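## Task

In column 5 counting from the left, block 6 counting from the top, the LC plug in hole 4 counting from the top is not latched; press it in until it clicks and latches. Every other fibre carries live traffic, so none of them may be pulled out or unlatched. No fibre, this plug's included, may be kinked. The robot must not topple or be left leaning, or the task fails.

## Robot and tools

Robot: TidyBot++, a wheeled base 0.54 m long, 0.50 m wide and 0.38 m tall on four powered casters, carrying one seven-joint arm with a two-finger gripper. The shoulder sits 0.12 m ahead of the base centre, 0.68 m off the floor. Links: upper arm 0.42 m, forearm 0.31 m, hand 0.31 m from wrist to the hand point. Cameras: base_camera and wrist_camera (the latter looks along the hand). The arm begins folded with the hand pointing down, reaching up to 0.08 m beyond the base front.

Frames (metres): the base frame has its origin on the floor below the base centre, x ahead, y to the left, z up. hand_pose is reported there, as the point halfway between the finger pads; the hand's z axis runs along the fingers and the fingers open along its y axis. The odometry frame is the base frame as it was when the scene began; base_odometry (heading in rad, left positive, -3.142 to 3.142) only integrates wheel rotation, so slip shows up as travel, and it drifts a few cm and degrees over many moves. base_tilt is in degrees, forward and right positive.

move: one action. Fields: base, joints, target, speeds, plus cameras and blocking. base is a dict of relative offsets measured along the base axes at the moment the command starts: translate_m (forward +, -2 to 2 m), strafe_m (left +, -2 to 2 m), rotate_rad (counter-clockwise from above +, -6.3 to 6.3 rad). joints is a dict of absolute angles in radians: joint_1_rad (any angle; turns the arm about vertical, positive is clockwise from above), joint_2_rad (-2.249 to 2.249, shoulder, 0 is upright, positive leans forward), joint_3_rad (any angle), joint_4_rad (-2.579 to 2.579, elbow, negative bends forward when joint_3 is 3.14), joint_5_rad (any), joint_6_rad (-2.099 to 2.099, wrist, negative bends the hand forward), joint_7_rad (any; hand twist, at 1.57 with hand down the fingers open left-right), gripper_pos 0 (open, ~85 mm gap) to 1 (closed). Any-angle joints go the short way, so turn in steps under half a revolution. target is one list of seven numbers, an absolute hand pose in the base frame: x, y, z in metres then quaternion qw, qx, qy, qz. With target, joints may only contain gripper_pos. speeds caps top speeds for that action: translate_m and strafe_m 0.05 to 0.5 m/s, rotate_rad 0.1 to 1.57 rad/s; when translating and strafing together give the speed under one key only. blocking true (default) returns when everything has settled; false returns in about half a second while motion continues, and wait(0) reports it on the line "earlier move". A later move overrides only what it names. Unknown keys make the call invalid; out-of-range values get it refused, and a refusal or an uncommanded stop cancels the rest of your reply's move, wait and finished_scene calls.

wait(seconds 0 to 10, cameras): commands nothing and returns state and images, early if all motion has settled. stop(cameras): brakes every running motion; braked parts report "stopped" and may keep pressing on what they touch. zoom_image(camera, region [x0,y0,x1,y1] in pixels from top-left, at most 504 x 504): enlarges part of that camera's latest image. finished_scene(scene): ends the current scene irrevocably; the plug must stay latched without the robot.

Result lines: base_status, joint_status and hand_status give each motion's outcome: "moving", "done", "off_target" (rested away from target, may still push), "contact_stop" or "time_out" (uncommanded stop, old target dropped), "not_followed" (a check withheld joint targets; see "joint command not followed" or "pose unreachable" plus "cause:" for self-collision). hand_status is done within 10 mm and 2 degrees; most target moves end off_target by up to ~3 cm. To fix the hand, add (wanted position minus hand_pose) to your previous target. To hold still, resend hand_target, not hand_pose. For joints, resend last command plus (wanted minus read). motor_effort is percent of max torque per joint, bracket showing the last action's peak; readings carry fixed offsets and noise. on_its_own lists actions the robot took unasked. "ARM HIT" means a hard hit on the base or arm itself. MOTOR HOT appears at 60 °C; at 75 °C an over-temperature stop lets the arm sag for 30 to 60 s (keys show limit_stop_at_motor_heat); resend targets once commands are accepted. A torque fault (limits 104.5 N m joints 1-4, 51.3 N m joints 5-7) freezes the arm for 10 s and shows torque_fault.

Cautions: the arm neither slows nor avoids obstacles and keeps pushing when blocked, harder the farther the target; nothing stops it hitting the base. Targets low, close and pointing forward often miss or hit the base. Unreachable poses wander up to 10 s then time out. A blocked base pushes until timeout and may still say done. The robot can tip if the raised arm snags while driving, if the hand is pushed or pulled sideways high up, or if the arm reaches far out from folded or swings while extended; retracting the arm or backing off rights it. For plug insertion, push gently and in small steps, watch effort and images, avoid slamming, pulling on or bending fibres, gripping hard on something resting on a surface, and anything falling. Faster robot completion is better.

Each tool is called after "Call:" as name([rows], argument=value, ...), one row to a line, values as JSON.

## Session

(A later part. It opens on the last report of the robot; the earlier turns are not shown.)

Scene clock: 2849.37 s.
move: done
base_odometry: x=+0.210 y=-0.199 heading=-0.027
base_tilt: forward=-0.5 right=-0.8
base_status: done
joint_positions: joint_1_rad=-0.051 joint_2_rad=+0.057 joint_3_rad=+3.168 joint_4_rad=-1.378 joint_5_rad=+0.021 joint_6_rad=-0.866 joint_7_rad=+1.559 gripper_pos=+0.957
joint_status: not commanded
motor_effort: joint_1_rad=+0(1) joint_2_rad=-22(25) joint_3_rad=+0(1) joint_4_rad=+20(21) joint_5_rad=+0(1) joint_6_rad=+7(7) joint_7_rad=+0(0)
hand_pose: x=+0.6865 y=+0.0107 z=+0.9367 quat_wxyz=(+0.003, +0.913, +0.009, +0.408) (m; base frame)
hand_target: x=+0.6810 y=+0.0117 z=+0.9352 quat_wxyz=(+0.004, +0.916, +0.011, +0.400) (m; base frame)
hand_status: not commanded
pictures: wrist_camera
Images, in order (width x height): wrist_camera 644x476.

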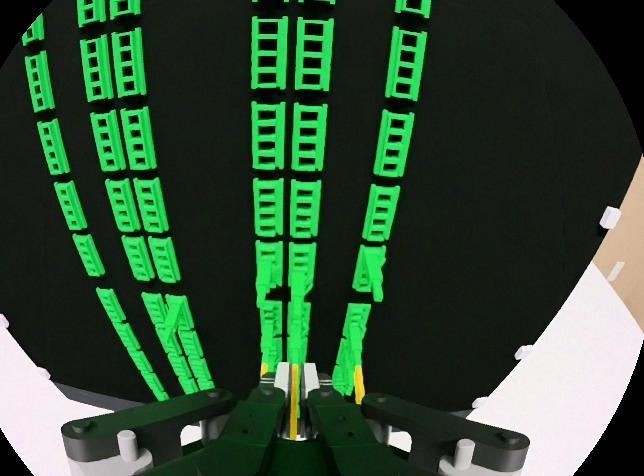

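Call:
move(base={"strafe_m": 0.0015}, speeds={"strafe_m": 0.05}, joints={"joint_1_rad": -0.056, "joint_2_rad": 0.053, "joint_3_rad": 3.17, "joint_4_rad": -1.417, "joint_5_rad": 0.023, "joint_6_rad": -0.880, "joint_7_rad": 1.559}, cameras=["wrist_camera"])

Call:
zoom_image(camera="wrist_camera", region=[262, 330, 332, 400])

Scene clock: 2864.03 s.
move: done
base_odometry: x=+0.210 y=-0.198 heading=-0.027
base_tilt: forward=-0.5 right=-0.7
base_status: done
joint_positions: joint_1_rad=-0.051 joint_2_rad=+0.057 joint_3_rad=+3.168 joint_4_rad=-1.401 joint_5_rad=+0.021 joint_6_rad=-0.866 joint_7_rad=+1.559 gripper_pos=+0.957
joint_status: all done
motor_effort: joint_1_rad=+0(3) joint_2_rad=-22(24) joint_3_rad=+0(3) joint_4_rad=+20(22) joint_5_rad=-1(1) joint_6_rad=+7(8) joint_7_rad=+0(1)
hand_pose: x=+0.6826 y=+0.0106 z=+0.9242 quat_wxyz=(+0.003, +0.918, +0.009, +0.397) (m; base frame)
hand_target: x=+0.6758 y=+0.0116 z=+0.9149 quat_wxyz=(+0.004, +0.923, +0.011, +0.386) (m; base frame)
hand_status: not commanded
pictures: wrist_camera
Images, in order (width x height): wrist_camera 644x476.

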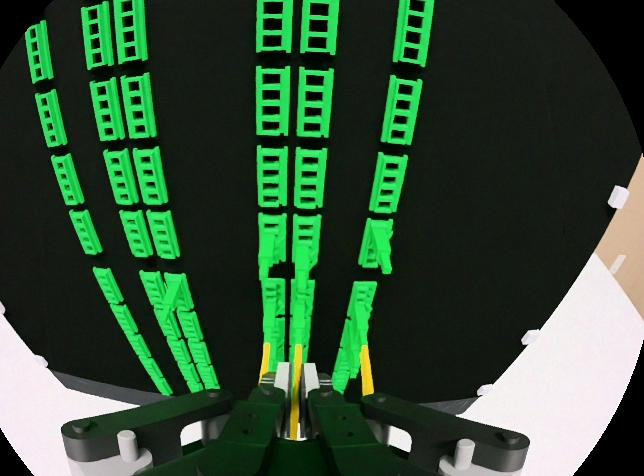

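Scaled by 7.200.

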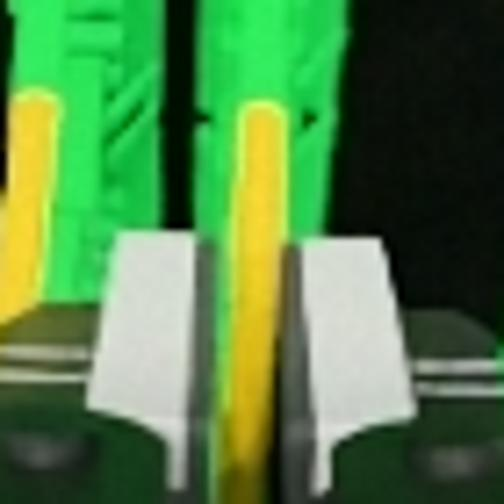

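Call:
move(joints={"joint_1_rad": -0.056, "joint_2_rad": 0.053, "joint_3_rad": 3.17, "joint_4_rad": -1.439, "joint_5_rad": 0.023, "joint_6_rad": -0.880, "joint_7_rad": 1.559}, cameras=["wrist_camera"])

Call:
zoom_image(camera="wrist_camera", region=[262, 310, 332, 380])

Call:
zoom_image(camera="wrist_camera", region=[240, 310, 380, 450])

Scene clock: 2874.70 s.
move: done
base_odometry: x=+0.210 y=-0.198 heading=-0.027
base_tilt: forward=-0.5 right=-0.7
base_status: not commanded
joint_positions: joint_1_rad=-0.051 joint_2_rad=+0.057 joint_3_rad=+3.168 joint_4_rad=-1.418 joint_5_rad=+0.021 joint_6_rad=-0.866 joint_7_rad=+1.559 gripper_pos=+0.957
joint_status: all done
motor_effort: joint_1_rad=-1(2) joint_2_rad=-22(22) joint_3_rad=+0(1) joint_4_rad=+19(21) joint_5_rad=-1(1) joint_6_rad=+6(8) joint_7_rad=+0(1)
hand_pose: x=+0.6794 y=+0.0105 z=+0.9150 quat_wxyz=(+0.004, +0.921, +0.009, +0.390) (m; base frame)
hand_target: x=+0.6715 y=+0.0114 z=+0.9032 quat_wxyz=(+0.004, +0.927, +0.011, +0.376) (m; base frame)
hand_status: not commanded
pictures: wrist_camera
Images, in order (width x height): wrist_camera 644x476.

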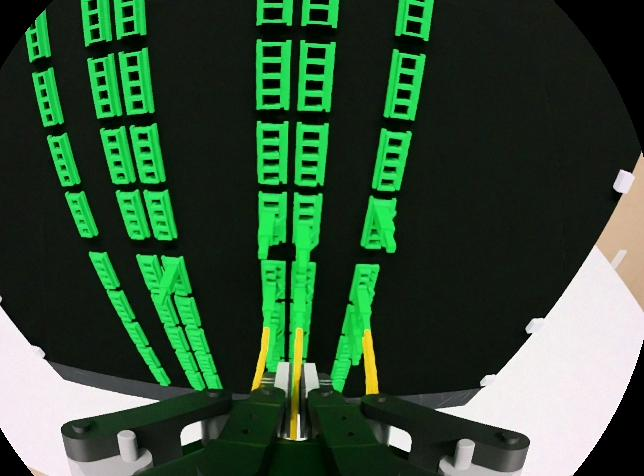

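Scaled by 7.200.

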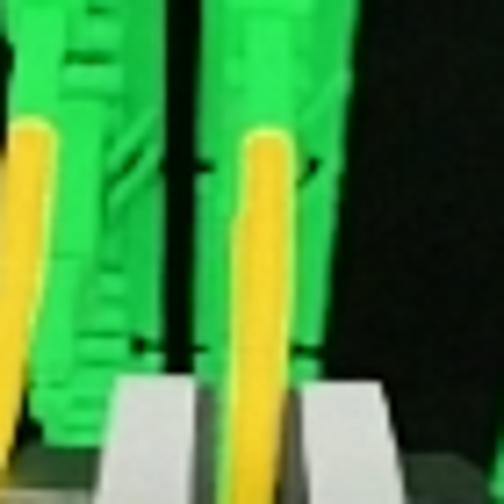

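Scaled by 3.600.

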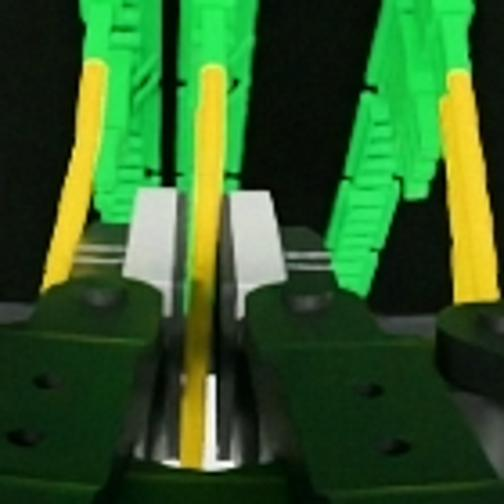

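Call:
move(joints={"joint_1_rad": -0.056, "joint_2_rad": 0.053, "joint_3_rad": 3.17, "joint_4_rad": -1.445, "joint_5_rad": 0.023, "joint_6_rad": -0.880, "joint_7_rad": 1.559}, base={"translate_m": 0.018, "strafe_m": 0.001}, speeds={"translate_m": 0.05}, cameras=["wrist_camera"])

Call:
zoom_image(camera="wrist_camera", region=[262, 320, 332, 390])

Scene clock: 2889.90 s.
move: done
base_odometry: x=+0.228 y=-0.197 heading=-0.027
base_tilt: forward=-0.5 right=-0.7
base_status: done
joint_positions: joint_1_rad=-0.051 joint_2_rad=+0.055 joint_3_rad=+3.171 joint_4_rad=-1.427 joint_5_rad=+0.021 joint_6_rad=-0.866 joint_7_rad=+1.559 gripper_pos=+0.957
joint_status: all done
motor_effort: joint_1_rad=-3(4) joint_2_rad=-22(24) joint_3_rad=-1(4) joint_4_rad=+20(22) joint_5_rad=-2(3) joint_6_rad=+7(9) joint_7_rad=+0(1)
hand_pose: x=+0.6775 y=+0.0087 z=+0.9112 quat_wxyz=(+0.004, +0.922, +0.008, +0.386) (m; base frame)
hand_target: x=+0.6703 y=+0.0114 z=+0.9000 quat_wxyz=(+0.004, +0.928, +0.011, +0.373) (m; base frame)
hand_status: not commanded
pictures: wrist_camera
Images, in order (width x height): wrist_camera 644x476.

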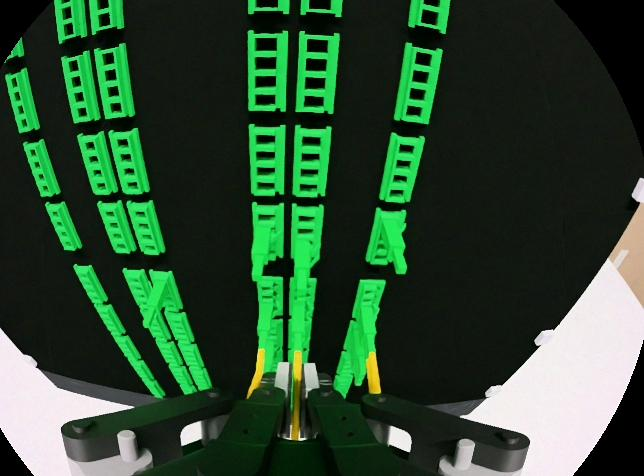

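Scaled by 7.200.

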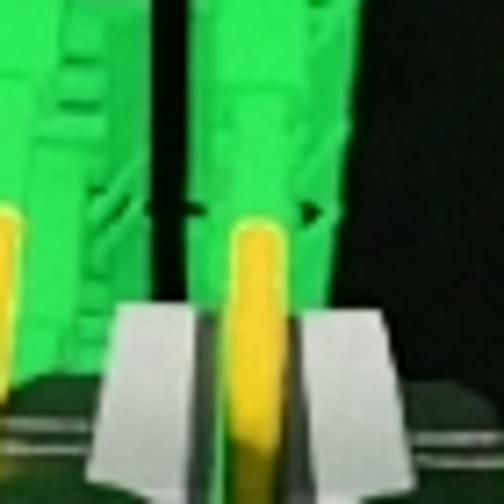

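Call:
move(base={"translate_m": 0.008}, speeds={"translate_m": 0.05}, cameras=["wrist_camera"])

Call:
zoom_image(camera="wrist_camera", region=[262, 320, 332, 390])

Scene clock: 2896.40 s.
move: done
base_odometry: x=+0.236 y=-0.197 heading=-0.027
base_tilt: forward=-0.4 right=-0.8
base_status: done
joint_positions: joint_1_rad=-0.051 joint_2_rad=+0.055 joint_3_rad=+3.173 joint_4_rad=-1.429 joint_5_rad=+0.021 joint_6_rad=-0.867 joint_7_rad=+1.559 gripper_pos=+0.957
joint_status: not commanded
motor_effort: joint_1_rad=-2(4) joint_2_rad=-21(23) joint_3_rad=-1(5) joint_4_rad=+19(22) joint_5_rad=-1(3) joint_6_rad=+6(9) joint_7_rad=+0(0)
hand_pose: x=+0.6768 y=+0.0077 z=+0.9104 quat_wxyz=(+0.005, +0.923, +0.007, +0.385) (m; base frame)
hand_target: x=+0.6703 y=+0.0114 z=+0.9000 quat_wxyz=(+0.004, +0.928, +0.011, +0.373) (m; base frame)
hand_status: not commanded
pictures: wrist_camera
Images, in order (width x height): wrist_camera 644x476.

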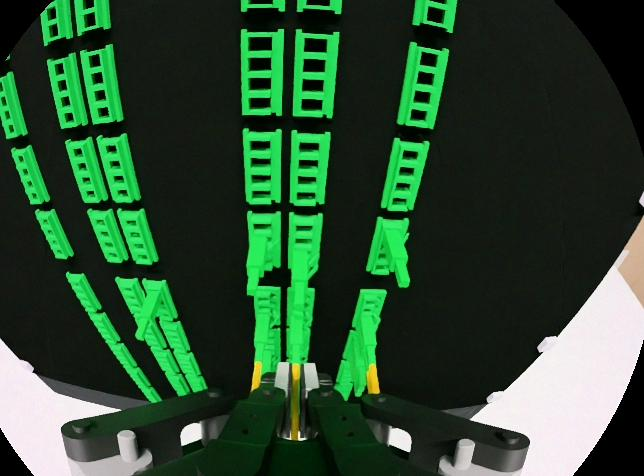

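Scaled by 7.200.

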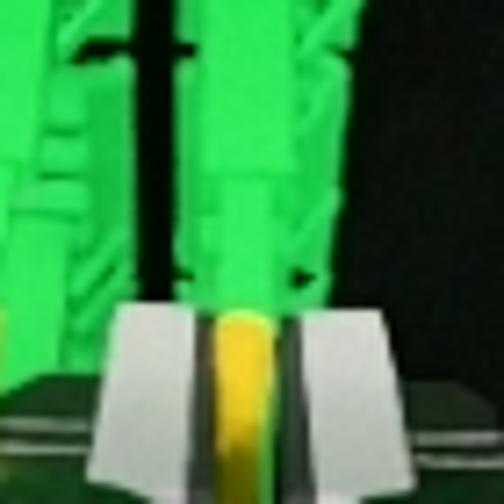

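Call:
move(joints={"joint_1_rad": -0.052, "joint_2_rad": 0.058, "joint_3_rad": 3.170, "joint_4_rad": -1.422, "joint_5_rad": 0.022, "joint_6_rad": -0.860, "joint_7_rad": 1.559}, cameras=["wrist_camera"])

Call:
zoom_image(camera="wrist_camera", region=[262, 320, 332, 390])

Scene clock: 2904.90 s.
move: done
base_odometry: x=+0.236 y=-0.197 heading=-0.027
base_tilt: forward=-0.5 right=-0.8
base_status: not commanded
joint_positions: joint_1_rad=-0.051 joint_2_rad=+0.055 joint_3_rad=+3.173 joint_4_rad=-1.428 joint_5_rad=+0.021 joint_6_rad=-0.867 joint_7_rad=+1.559 gripper_pos=+0.957
joint_status: all done
motor_effort: joint_1_rad=-1(2) joint_2_rad=-22(22) joint_3_rad=-1(2) joint_4_rad=+22(23) joint_5_rad=-2(2) joint_6_rad=+9(10) joint_7_rad=+0(1)
hand_pose: x=+0.6771 y=+0.0077 z=+0.9109 quat_wxyz=(+0.005, +0.923, +0.007, +0.386) (m; base frame)
hand_target: x=+0.6804 y=+0.0098 z=+0.9139 quat_wxyz=(+0.004, +0.921, +0.009, +0.390) (m; base frame)
hand_status: not commanded
pictures: wrist_camera
Images, in order (width x height): wrist_camera 644x476.

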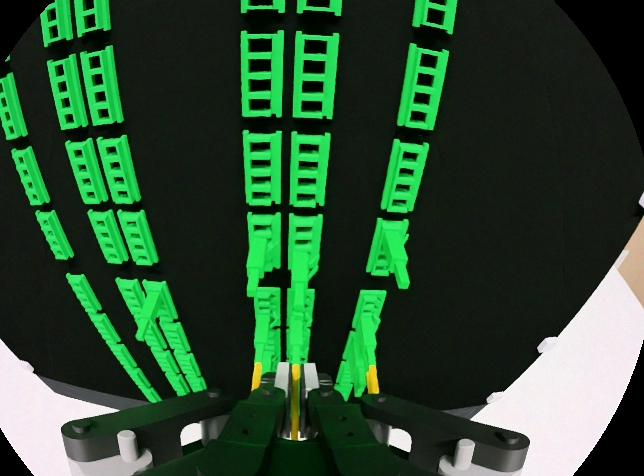

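Scaled by 7.200.

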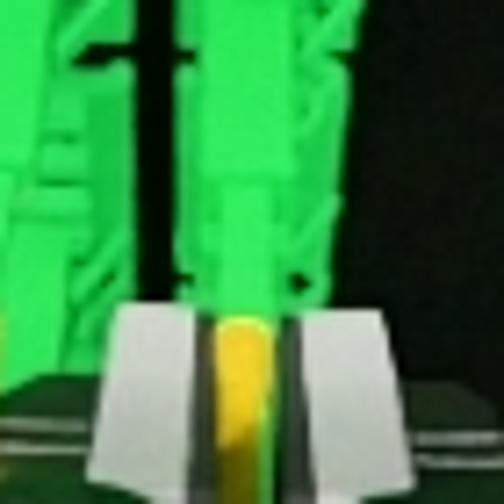

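Call:
move(base={"strafe_m": 0.0015}, speeds={"strafe_m": 0.05}, cameras=["wrist_camera"])

Call:
zoom_image(camera="wrist_camera", region=[262, 320, 332, 390])

Scene clock: 2926.33 s.
move: done
base_odometry: x=+0.236 y=-0.196 heading=-0.027
base_tilt: forward=-0.4 right=-0.7
base_status: done
joint_positions: joint_1_rad=-0.050 joint_2_rad=+0.055 joint_3_rad=+3.174 joint_4_rad=-1.428 joint_5_rad=+0.021 joint_6_rad=-0.867 joint_7_rad=+1.559 gripper_pos=+0.957
joint_status: not commanded
motor_effort: joint_1_rad=-1(5) joint_2_rad=-22(23) joint_3_rad=+0(5) joint_4_rad=+21(22) joint_5_rad=-1(4) joint_6_rad=+8(8) joint_7_rad=+0(0)
hand_pose: x=+0.6772 y=+0.0065 z=+0.9109 quat_wxyz=(+0.005, +0.923, +0.006, +0.386) (m; base frame)
hand_target: x=+0.6804 y=+0.0098 z=+0.9139 quat_wxyz=(+0.004, +0.921, +0.009, +0.390) (m; base frame)
hand_status: not commanded
pictures: wrist_camera
Images, in order (width x height): wrist_camera 644x476.

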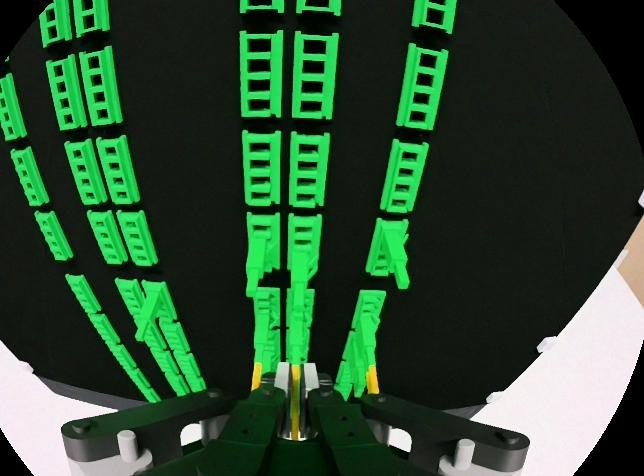

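Scaled by 7.200.

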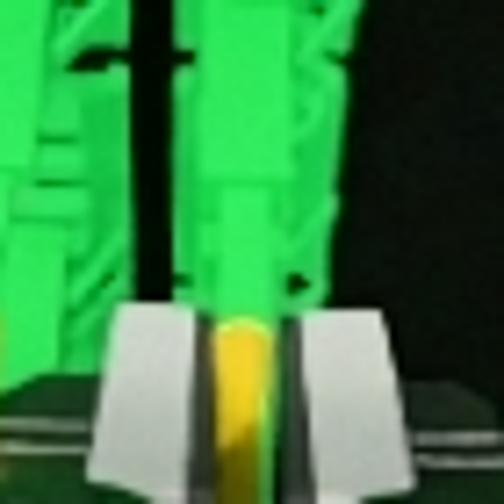

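Call:
zoom_image(camera="wrist_camera", region=[225, 330, 305, 410])

Scaled by 6.300.

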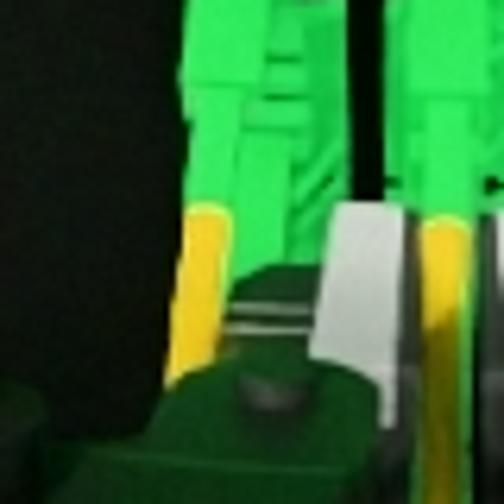

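Call:
zoom_image(camera="wrist_camera", region=[285, 355, 310, 395])

Scaled by 12.600.

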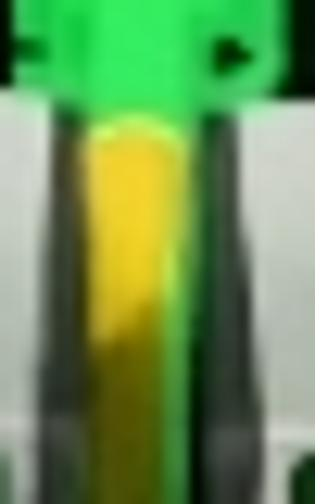

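Call:
move(joints={"gripper_pos": 0.963}, cameras=["wrist_camera"])

Call:
zoom_image(camera="wrist_camera", region=[262, 335, 332, 405])

Scene clock: 3015.50 s.
move: done
base_odometry: x=+0.236 y=-0.196 heading=-0.027
base_tilt: forward=-0.4 right=-0.8
base_status: not commanded
joint_positions: joint_1_rad=-0.050 joint_2_rad=+0.055 joint_3_rad=+3.174 joint_4_rad=-1.428 joint_5_rad=+0.021 joint_6_rad=-0.867 joint_7_rad=+1.559 gripper_pos=+0.963
joint_status: all done
motor_effort: joint_1_rad=+0(1) joint_2_rad=-22(22) joint_3_rad=+0(1) joint_4_rad=+20(22) joint_5_rad=+0(0) joint_6_rad=+7(7) joint_7_rad=+0(0)
hand_pose: x=+0.6772 y=+0.0065 z=+0.9109 quat_wxyz=(+0.005, +0.923, +0.006, +0.386) (m; base frame)
hand_target: x=+0.6804 y=+0.0098 z=+0.9139 quat_wxyz=(+0.004, +0.921, +0.009, +0.390) (m; base frame)
hand_status: not commanded
pictures: wrist_camera
Images, in order (width x height): wrist_camera 644x476.

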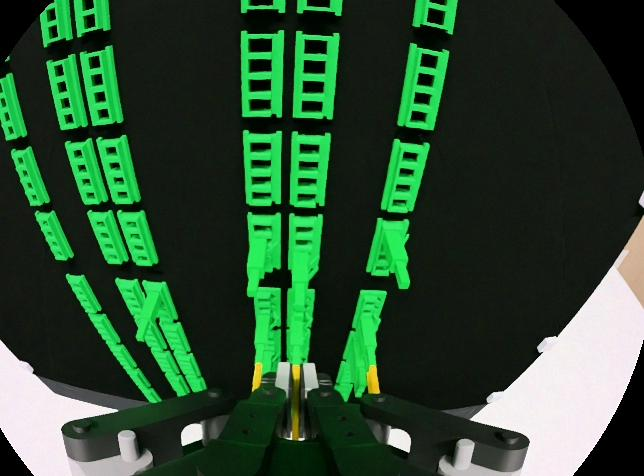

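Scaled by 7.200.

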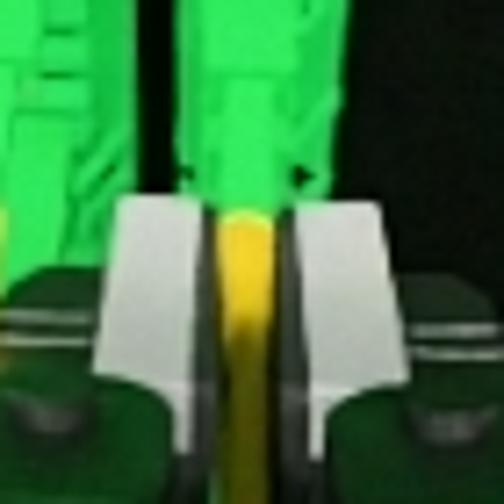

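Call:
move(base={"translate_m": 0.003, "strafe_m": 0.0005}, speeds={"translate_m": 0.05}, cameras=["wrist_camera"])

Call:
zoom_image(camera="wrist_camera", region=[262, 335, 332, 405])

Scene clock: 3020.10 s.
move: done
base_odometry: x=+0.239 y=-0.195 heading=-0.027
base_tilt: forward=-0.4 right=-0.8
base_status: done
joint_positions: joint_1_rad=-0.049 joint_2_rad=+0.053 joint_3_rad=+3.174 joint_4_rad=-1.428 joint_5_rad=+0.021 joint_6_rad=-0.871 joint_7_rad=+1.559 gripper_pos=+0.963
joint_status: not commanded
motor_effort: joint_1_rad=-1(4) joint_2_rad=-21(23) joint_3_rad=+0(3) joint_4_rad=+22(23) joint_5_rad=-1(3) joint_6_rad=+9(13) joint_7_rad=+0(0)
hand_pose: x=+0.6759 y=+0.0060 z=+0.9112 quat_wxyz=(+0.005, +0.923, +0.006, +0.385) (m; base frame)
hand_target: x=+0.6804 y=+0.0098 z=+0.9139 quat_wxyz=(+0.004, +0.921, +0.009, +0.390) (m; base frame)
hand_status: not commanded
pictures: wrist_camera
Images, in order (width x height): wrist_camera 644x476.

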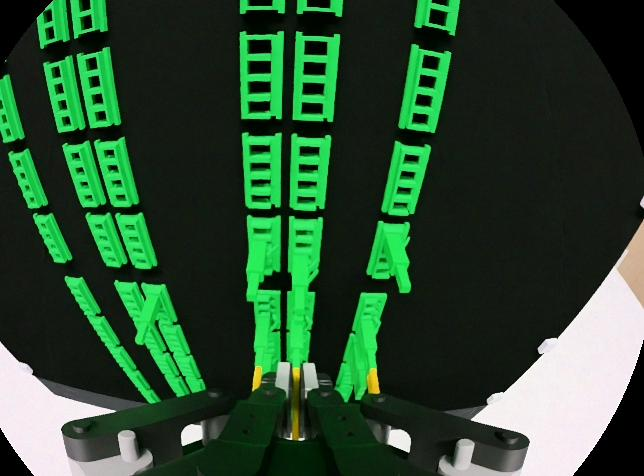

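Scaled by 7.200.

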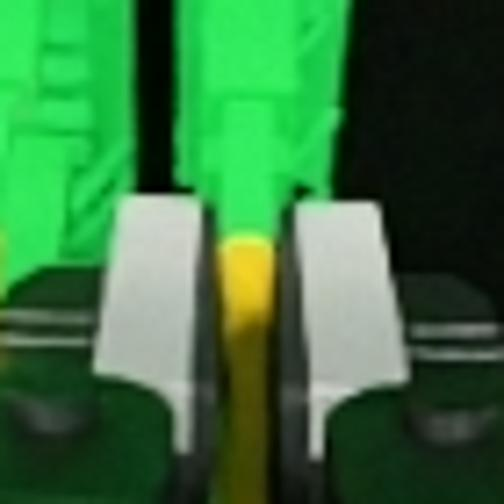

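Call:
move(base={"translate_m": 0.003}, speeds={"translate_m": 0.05}, cameras=["wrist_camera"])

Call:
zoom_image(camera="wrist_camera", region=[262, 335, 332, 405])

Scene clock: 3026.80 s.
move: done
base_odometry: x=+0.242 y=-0.195 heading=-0.027
base_tilt: forward=-0.4 right=-0.8
base_status: done
joint_positions: joint_1_rad=-0.049 joint_2_rad=+0.052 joint_3_rad=+3.174 joint_4_rad=-1.428 joint_5_rad=+0.021 joint_6_rad=-0.874 joint_7_rad=+1.559 gripper_pos=+0.963
joint_status: not commanded
motor_effort: joint_1_rad=-2(4) joint_2_rad=-20(22) joint_3_rad=-1(3) joint_4_rad=+23(24) joint_5_rad=-2(3) joint_6_rad=+10(13) joint_7_rad=+0(0)
hand_pose: x=+0.6748 y=+0.0058 z=+0.9111 quat_wxyz=(+0.005, +0.923, +0.006, +0.384) (m; base frame)
hand_target: x=+0.6804 y=+0.0098 z=+0.9139 quat_wxyz=(+0.004, +0.921, +0.009, +0.390) (m; base frame)
hand_status: not commanded
pictures: wrist_camera
Images, in order (width x height): wrist_camera 644x476.

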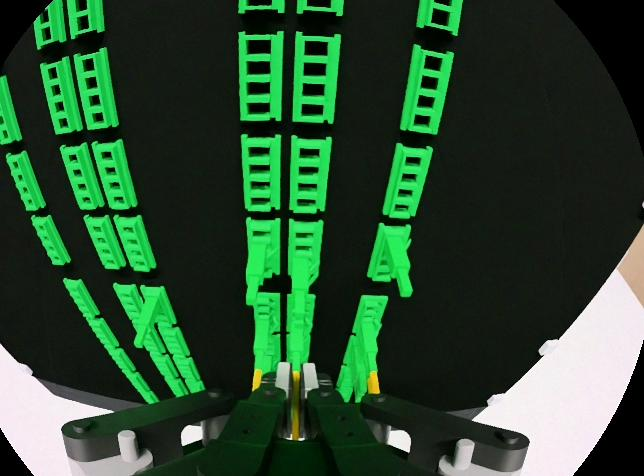

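Scaled by 7.200.

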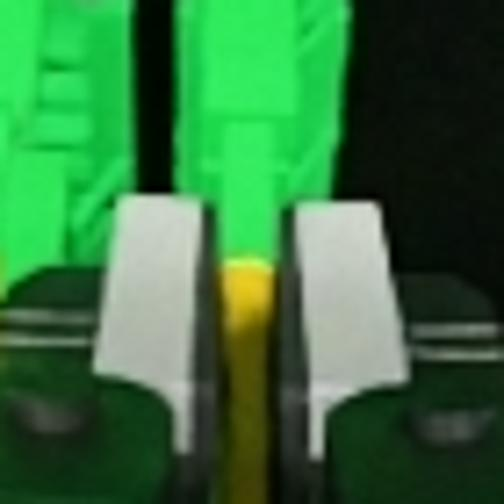

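Call:
move(base={"translate_m": 0.003}, speeds={"translate_m": 0.05}, cameras=["wrist_camera"])

Call:
zoom_image(camera="wrist_camera", region=[262, 335, 332, 405])

Scene clock: 3031.17 s.
move: done
base_odometry: x=+0.245 y=-0.195 heading=-0.027
base_tilt: forward=-0.6 right=-0.7
base_status: done
joint_positions: joint_1_rad=-0.049 joint_2_rad=+0.050 joint_3_rad=+3.175 joint_4_rad=-1.428 joint_5_rad=+0.021 joint_6_rad=-0.879 joint_7_rad=+1.559 gripper_pos=+0.963
joint_status: not commanded
motor_effort: joint_1_rad=-2(4) joint_2_rad=-19(21) joint_3_rad=-3(4) joint_4_rad=+23(24) joint_5_rad=-2(3) joint_6_rad=+11(13) joint_7_rad=+0(0)
hand_pose: x=+0.6734 y=+0.0056 z=+0.9111 quat_wxyz=(+0.005, +0.924, +0.005, +0.383) (m; base frame)
hand_target: x=+0.6804 y=+0.0098 z=+0.9139 quat_wxyz=(+0.004, +0.921, +0.009, +0.390) (m; base frame)
hand_status: not commanded
pictures: wrist_camera
Images, in order (width x height): wrist_camera 644x476.

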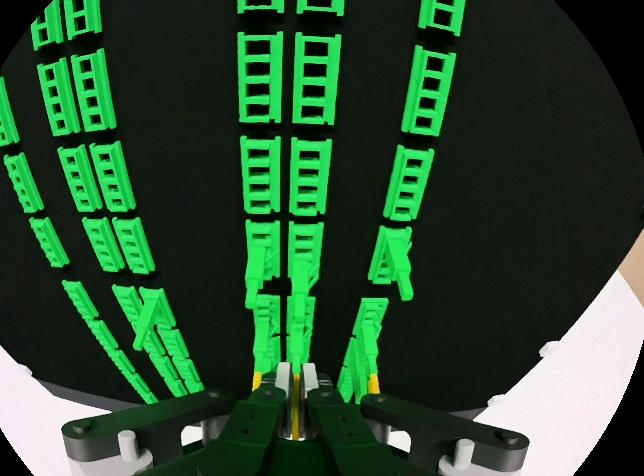

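Scaled by 7.200.

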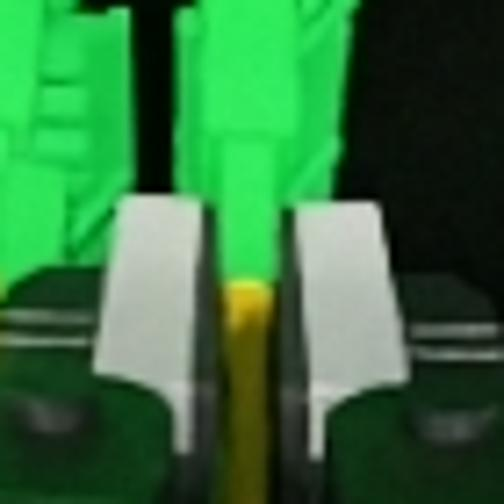

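Call:
move(base={"translate_m": 0.003}, speeds={"translate_m": 0.05}, cameras=["wrist_camera"])

Call:
zoom_image(camera="wrist_camera", region=[262, 335, 332, 405])

Scene clock: 3039.33 s.
move: done
base_odometry: x=+0.248 y=-0.195 heading=-0.026
base_tilt: forward=-0.5 right=-0.7
base_status: done
joint_positions: joint_1_rad=-0.049 joint_2_rad=+0.046 joint_3_rad=+3.175 joint_4_rad=-1.428 joint_5_rad=+0.021 joint_6_rad=-0.886 joint_7_rad=+1.559 gripper_pos=+0.963
joint_status: not commanded
motor_effort: joint_1_rad=-2(4) joint_2_rad=-18(20) joint_3_rad=-2(4) joint_4_rad=+23(26) joint_5_rad=-2(4) joint_6_rad=+11(16) joint_7_rad=+0(0)
hand_pose: x=+0.6708 y=+0.0055 z=+0.9113 quat_wxyz=(+0.005, +0.925, +0.005, +0.381) (m; base frame)
hand_target: x=+0.6804 y=+0.0098 z=+0.9139 quat_wxyz=(+0.004, +0.921, +0.009, +0.390) (m; base frame)
hand_status: not commanded
pictures: wrist_camera
Images, in order (width x height): wrist_camera 644x476.

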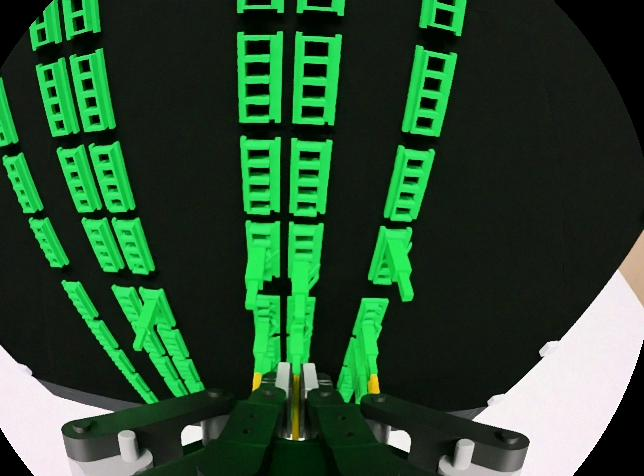

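Scaled by 7.200.

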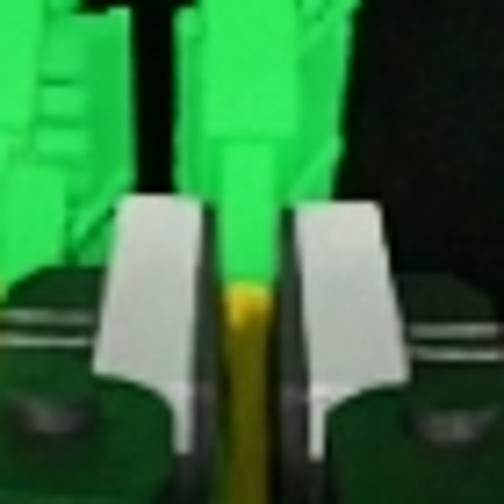

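Call:
move(base={"translate_m": 0.004}, speeds={"translate_m": 0.05}, cameras=["wrist_camera"])

Call:
zoom_image(camera="wrist_camera", region=[262, 335, 332, 405])

Scene clock: 3043.97 s.
move: done
base_odometry: x=+0.252 y=-0.195 heading=-0.026
base_tilt: forward=-0.5 right=-0.7
base_status: done
joint_positions: joint_1_rad=-0.049 joint_2_rad=+0.041 joint_3_rad=+3.175 joint_4_rad=-1.430 joint_5_rad=+0.021 joint_6_rad=-0.895 joint_7_rad=+1.559 gripper_pos=+0.963
joint_status: not commanded
motor_effort: joint_1_rad=-3(4) joint_2_rad=-17(19) joint_3_rad=-3(5) joint_4_rad=+24(25) joint_5_rad=-2(3) joint_6_rad=+13(17) joint_7_rad=+0(0)
hand_pose: x=+0.6673 y=+0.0052 z=+0.9114 quat_wxyz=(+0.005, +0.926, +0.005, +0.378) (m; base frame)
hand_target: x=+0.6804 y=+0.0098 z=+0.9139 quat_wxyz=(+0.004, +0.921, +0.009, +0.390) (m; base frame)
hand_status: not commanded
pictures: wrist_camera
Images, in order (width x height): wrist_camera 644x476.

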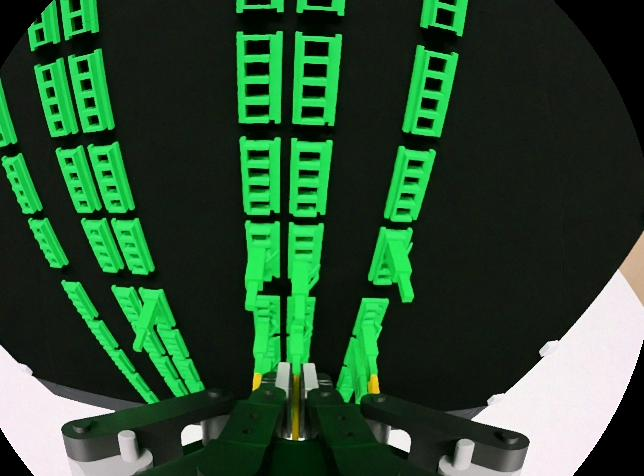

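Scaled by 7.200.

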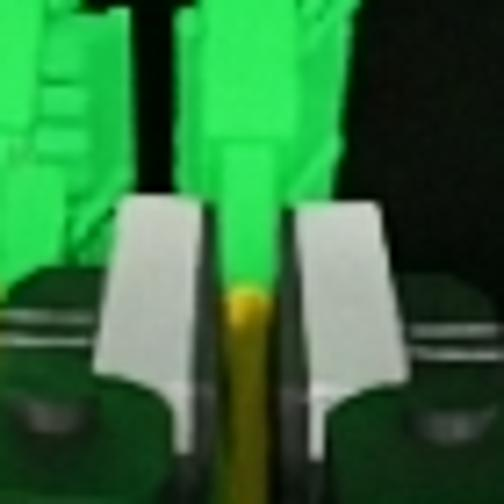

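Call:
move(base={"translate_m": 0.003}, speeds={"translate_m": 0.05}, cameras=["wrist_camera"])

Scene clock: 3066.50 s.
move: done
base_odometry: x=+0.255 y=-0.195 heading=-0.026
base_tilt: forward=-0.6 right=-0.7
base_status: done
joint_positions: joint_1_rad=-0.049 joint_2_rad=+0.037 joint_3_rad=+3.175 joint_4_rad=-1.431 joint_5_rad=+0.021 joint_6_rad=-0.902 joint_7_rad=+1.559 gripper_pos=+0.963
joint_status: not commanded
motor_effort: joint_1_rad=-3(4) joint_2_rad=-16(19) joint_3_rad=-3(4) joint_4_rad=+24(27) joint_5_rad=-3(3) joint_6_rad=+13(18) joint_7_rad=+0(0)
hand_pose: x=+0.6647 y=+0.0051 z=+0.9115 quat_wxyz=(+0.005, +0.926, +0.005, +0.376) (m; base frame)
hand_target: x=+0.6804 y=+0.0098 z=+0.9139 quat_wxyz=(+0.004, +0.921, +0.009, +0.390) (m; base frame)
hand_status: not commanded
pictures: wrist_camera
Images, in order (width x height): wrist_camera 644x476.

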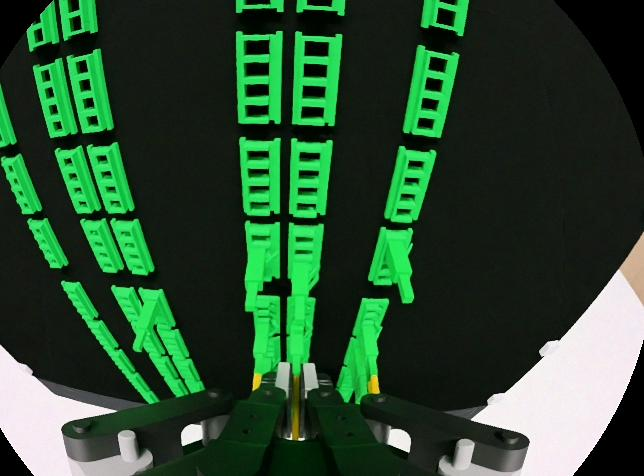

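Call:
move(joints={"gripper_pos": 0.955}, cameras=[])

Call:
move(base={"translate_m": -0.035}, speeds={"translate_m": 0.06}, cameras=["wrist_camera"])

Call:
zoom_image(camera="wrist_camera", region=[240, 280, 400, 400])

Scene clock: 3073.10 s.
move: done
base_odometry: x=+0.255 y=-0.195 heading=-0.026
base_tilt: forward=-0.5 right=-0.7
base_status: not commanded
joint_positions: joint_1_rad=-0.048 joint_2_rad=+0.037 joint_3_rad=+3.175 joint_4_rad=-1.431 joint_5_rad=+0.021 joint_6_rad=-0.902 joint_7_rad=+1.559 gripper_pos=+0.955
joint_status: all done
motor_effort: joint_1_rad=-3(4) joint_2_rad=-16(16) joint_3_rad=-2(4) joint_4_rad=+24(24) joint_5_rad=-3(3) joint_6_rad=+13(14) joint_7_rad=+0(0)
hand_pose: x=+0.6647 y=+0.0047 z=+0.9115 quat_wxyz=(+0.006, +0.926, +0.005, +0.376) (m; base frame)
hand_target: x=+0.6804 y=+0.0098 z=+0.9139 quat_wxyz=(+0.004, +0.921, +0.009, +0.390) (m; base frame)
hand_status: not commanded
pictures: none
No camera images: "cameras" was empty.

Scene clock: 3074.10 s.
move: done
base_odometry: x=+0.220 y=-0.194 heading=-0.026
base_tilt: forward=-0.4 right=-0.8
base_status: done
joint_positions: joint_1_rad=-0.048 joint_2_rad=+0.056 joint_3_rad=+3.174 joint_4_rad=-1.426 joint_5_rad=+0.021 joint_6_rad=-0.867 joint_7_rad=+1.559 gripper_pos=+0.955
joint_status: not commanded
motor_effort: joint_1_rad=+0(4) joint_2_rad=-22(24) joint_3_rad=+0(4) joint_4_rad=+20(22) joint_5_rad=+0(3) joint_6_rad=+7(13) joint_7_rad=+0(0)
hand_pose: x=+0.6777 y=+0.0056 z=+0.9113 quat_wxyz=(+0.005, +0.922, +0.005, +0.386) (m; base frame)
hand_target: x=+0.6804 y=+0.0098 z=+0.9139 quat_wxyz=(+0.004, +0.921, +0.009, +0.390) (m; base frame)
hand_status: not commanded
pictures: wrist_camera
Images, in order (width x height): wrist_camera 644x476.

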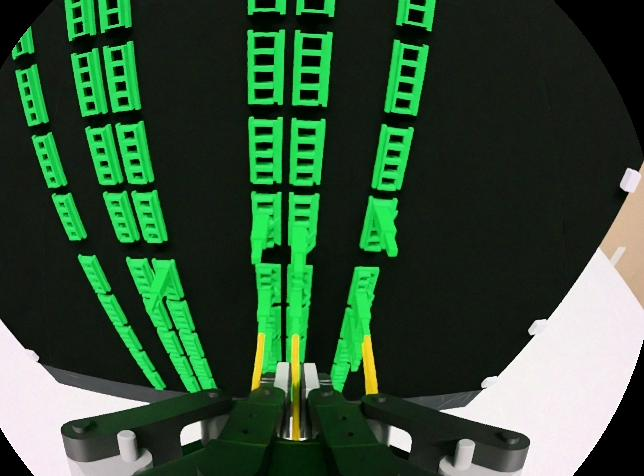

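Scaled by 3.150.

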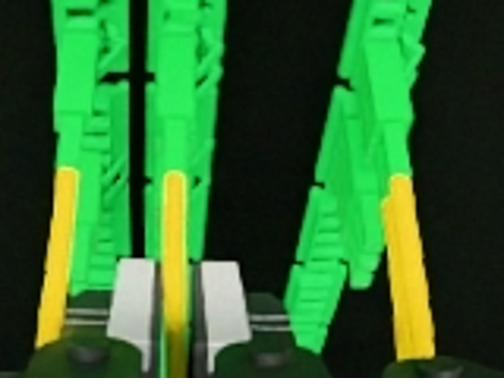

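Call:
zoom_image(camera="wrist_camera", region=[280, 322, 316, 366])

Call:
zoom_image(camera="wrist_camera", region=[345, 322, 385, 362])

Call:
zoom_image(camera="wrist_camera", region=[284, 258, 320, 302])

Scaled by 11.455.

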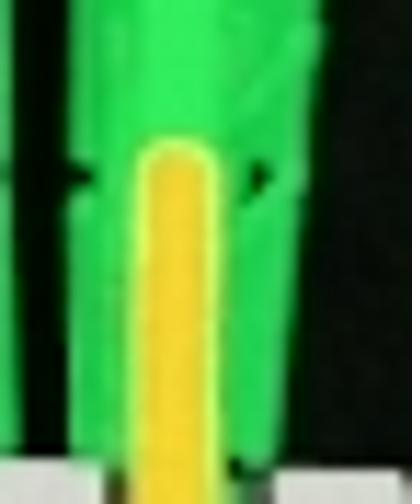

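Scaled by 12.600.

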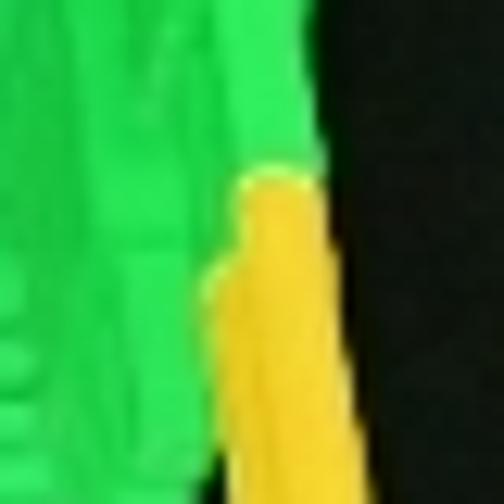

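Scaled by 11.455.

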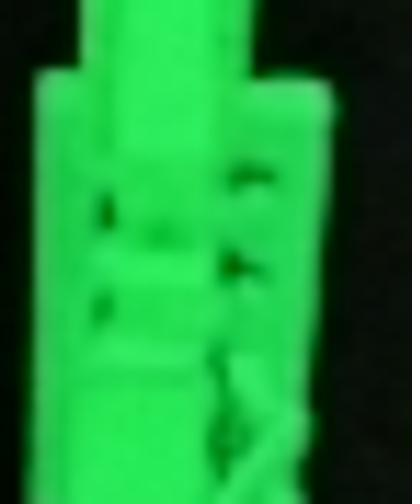

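Call:
zoom_image(camera="wrist_camera", region=[286, 330, 304, 352])

Call:
zoom_image(camera="wrist_camera", region=[296, 276, 318, 304])

Call:
zoom_image(camera="wrist_camera", region=[350, 276, 376, 308])

Scaled by 22.909.

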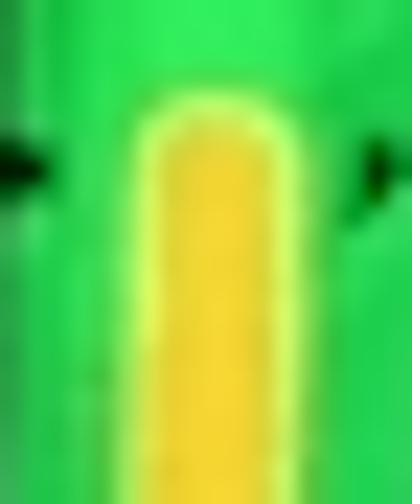

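Scaled by 18.000.

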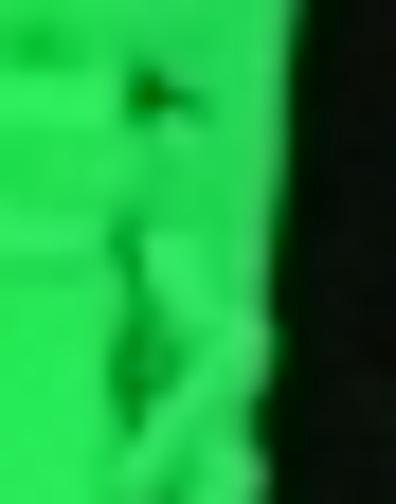

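Scaled by 15.750.

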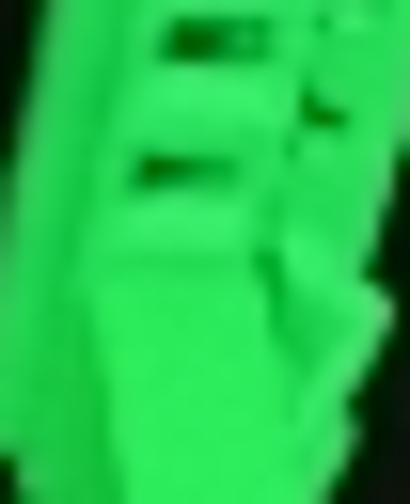

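Call:
move(base={"translate_m": -0.04}, speeds={"translate_m": 0.08}, cameras=["wrist_camera"])

Call:
zoom_image(camera="wrist_camera", region=[280, 255, 315, 290])

Call:
zoom_image(camera="wrist_camera", region=[298, 236, 314, 260])

Call:
zoom_image(camera="wrist_camera", region=[325, 240, 395, 310])

Call:
zoom_image(camera="wrist_camera", region=[280, 255, 322, 315])

Scene clock: 3089.97 s.
move: done
base_odometry: x=+0.180 y=-0.193 heading=-0.026
base_tilt: forward=-0.5 right=-0.7
base_status: done
joint_positions: joint_1_rad=-0.048 joint_2_rad=+0.058 joint_3_rad=+3.174 joint_4_rad=-1.426 joint_5_rad=+0.021 joint_6_rad=-0.867 joint_7_rad=+1.559 gripper_pos=+0.955
joint_status: not commanded
motor_effort: joint_1_rad=+0(1) joint_2_rad=-22(25) joint_3_rad=+0(2) joint_4_rad=+20(21) joint_5_rad=-1(1) joint_6_rad=+6(7) joint_7_rad=+0(0)
hand_pose: x=+0.6782 y=+0.0056 z=+0.9102 quat_wxyz=(+0.005, +0.923, +0.005, +0.385) (m; base frame)
hand_target: x=+0.6804 y=+0.0098 z=+0.9139 quat_wxyz=(+0.004, +0.921, +0.009, +0.390) (m; base frame)
hand_status: not commanded
pictures: wrist_camera
Images, in order (width x height): wrist_camera 644x476.

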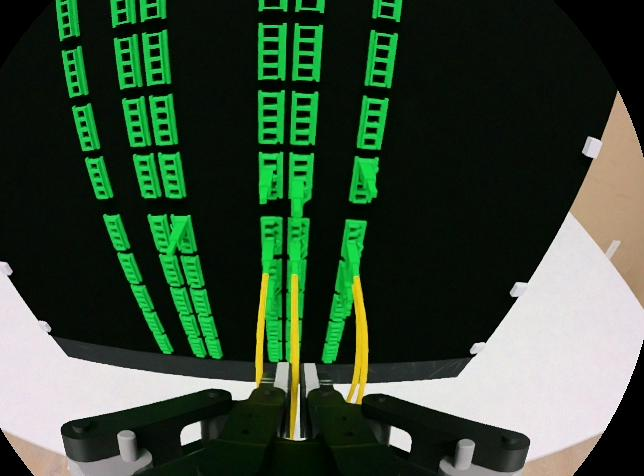

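Scaled by 14.400.

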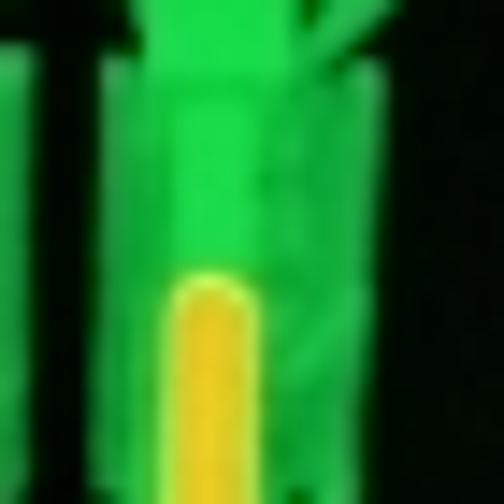

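Scaled by 21.000.

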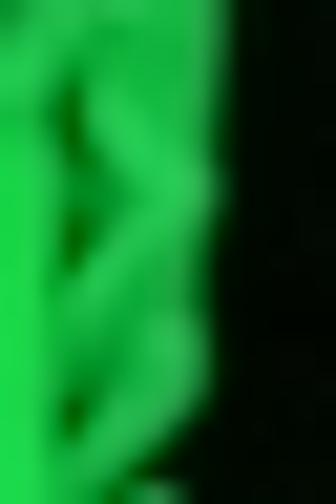

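Scaled by 7.200.

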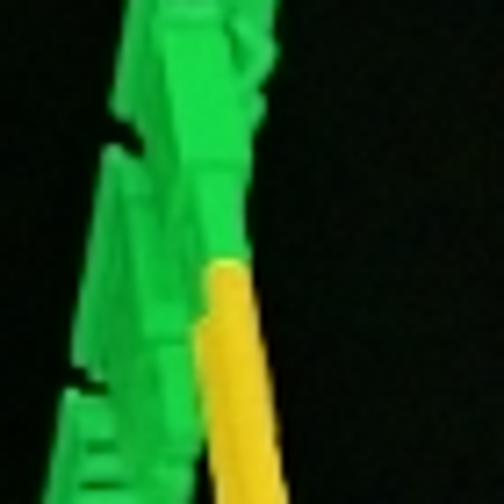

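Scaled by 8.400.

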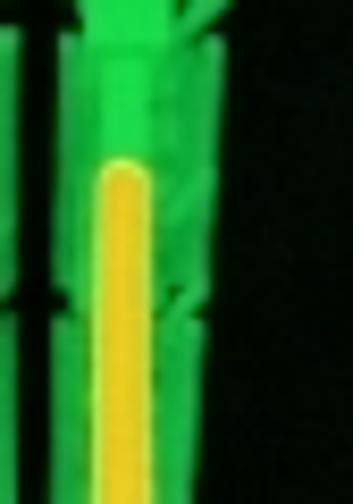

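Call:
zoom_image(camera="wrist_camera", region=[284, 214, 316, 262])

Call:
zoom_image(camera="wrist_camera", region=[288, 270, 302, 290])

Call:
zoom_image(camera="wrist_camera", region=[340, 216, 372, 264])

Scaled by 10.500.

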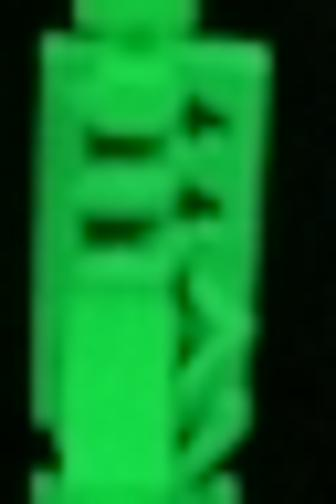

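Scaled by 25.200.

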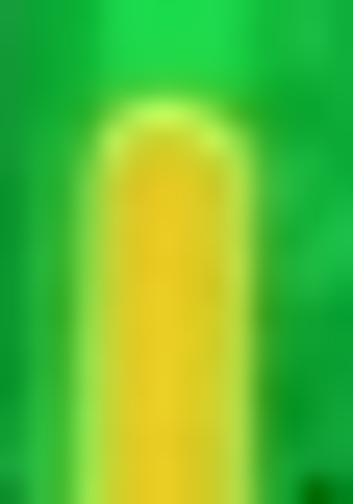

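Scaled by 10.500.

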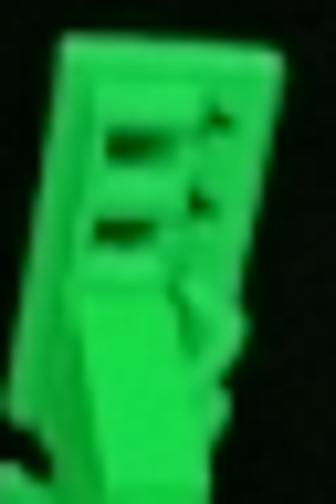

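Call:
zoom_image(camera="wrist_camera", region=[298, 238, 312, 258])

Call:
zoom_image(camera="wrist_camera", region=[354, 238, 368, 258])

Scaled by 25.200.

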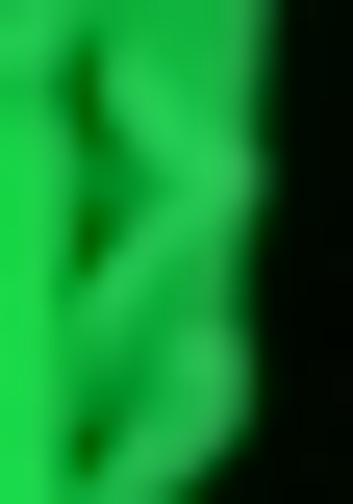

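Scaled by 25.200.

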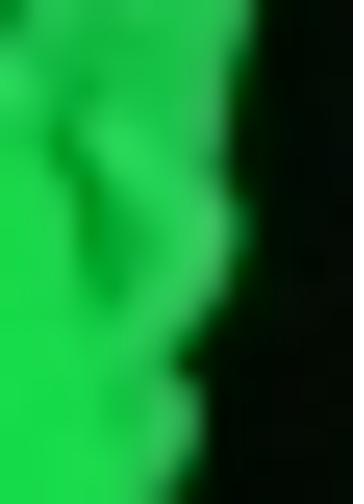

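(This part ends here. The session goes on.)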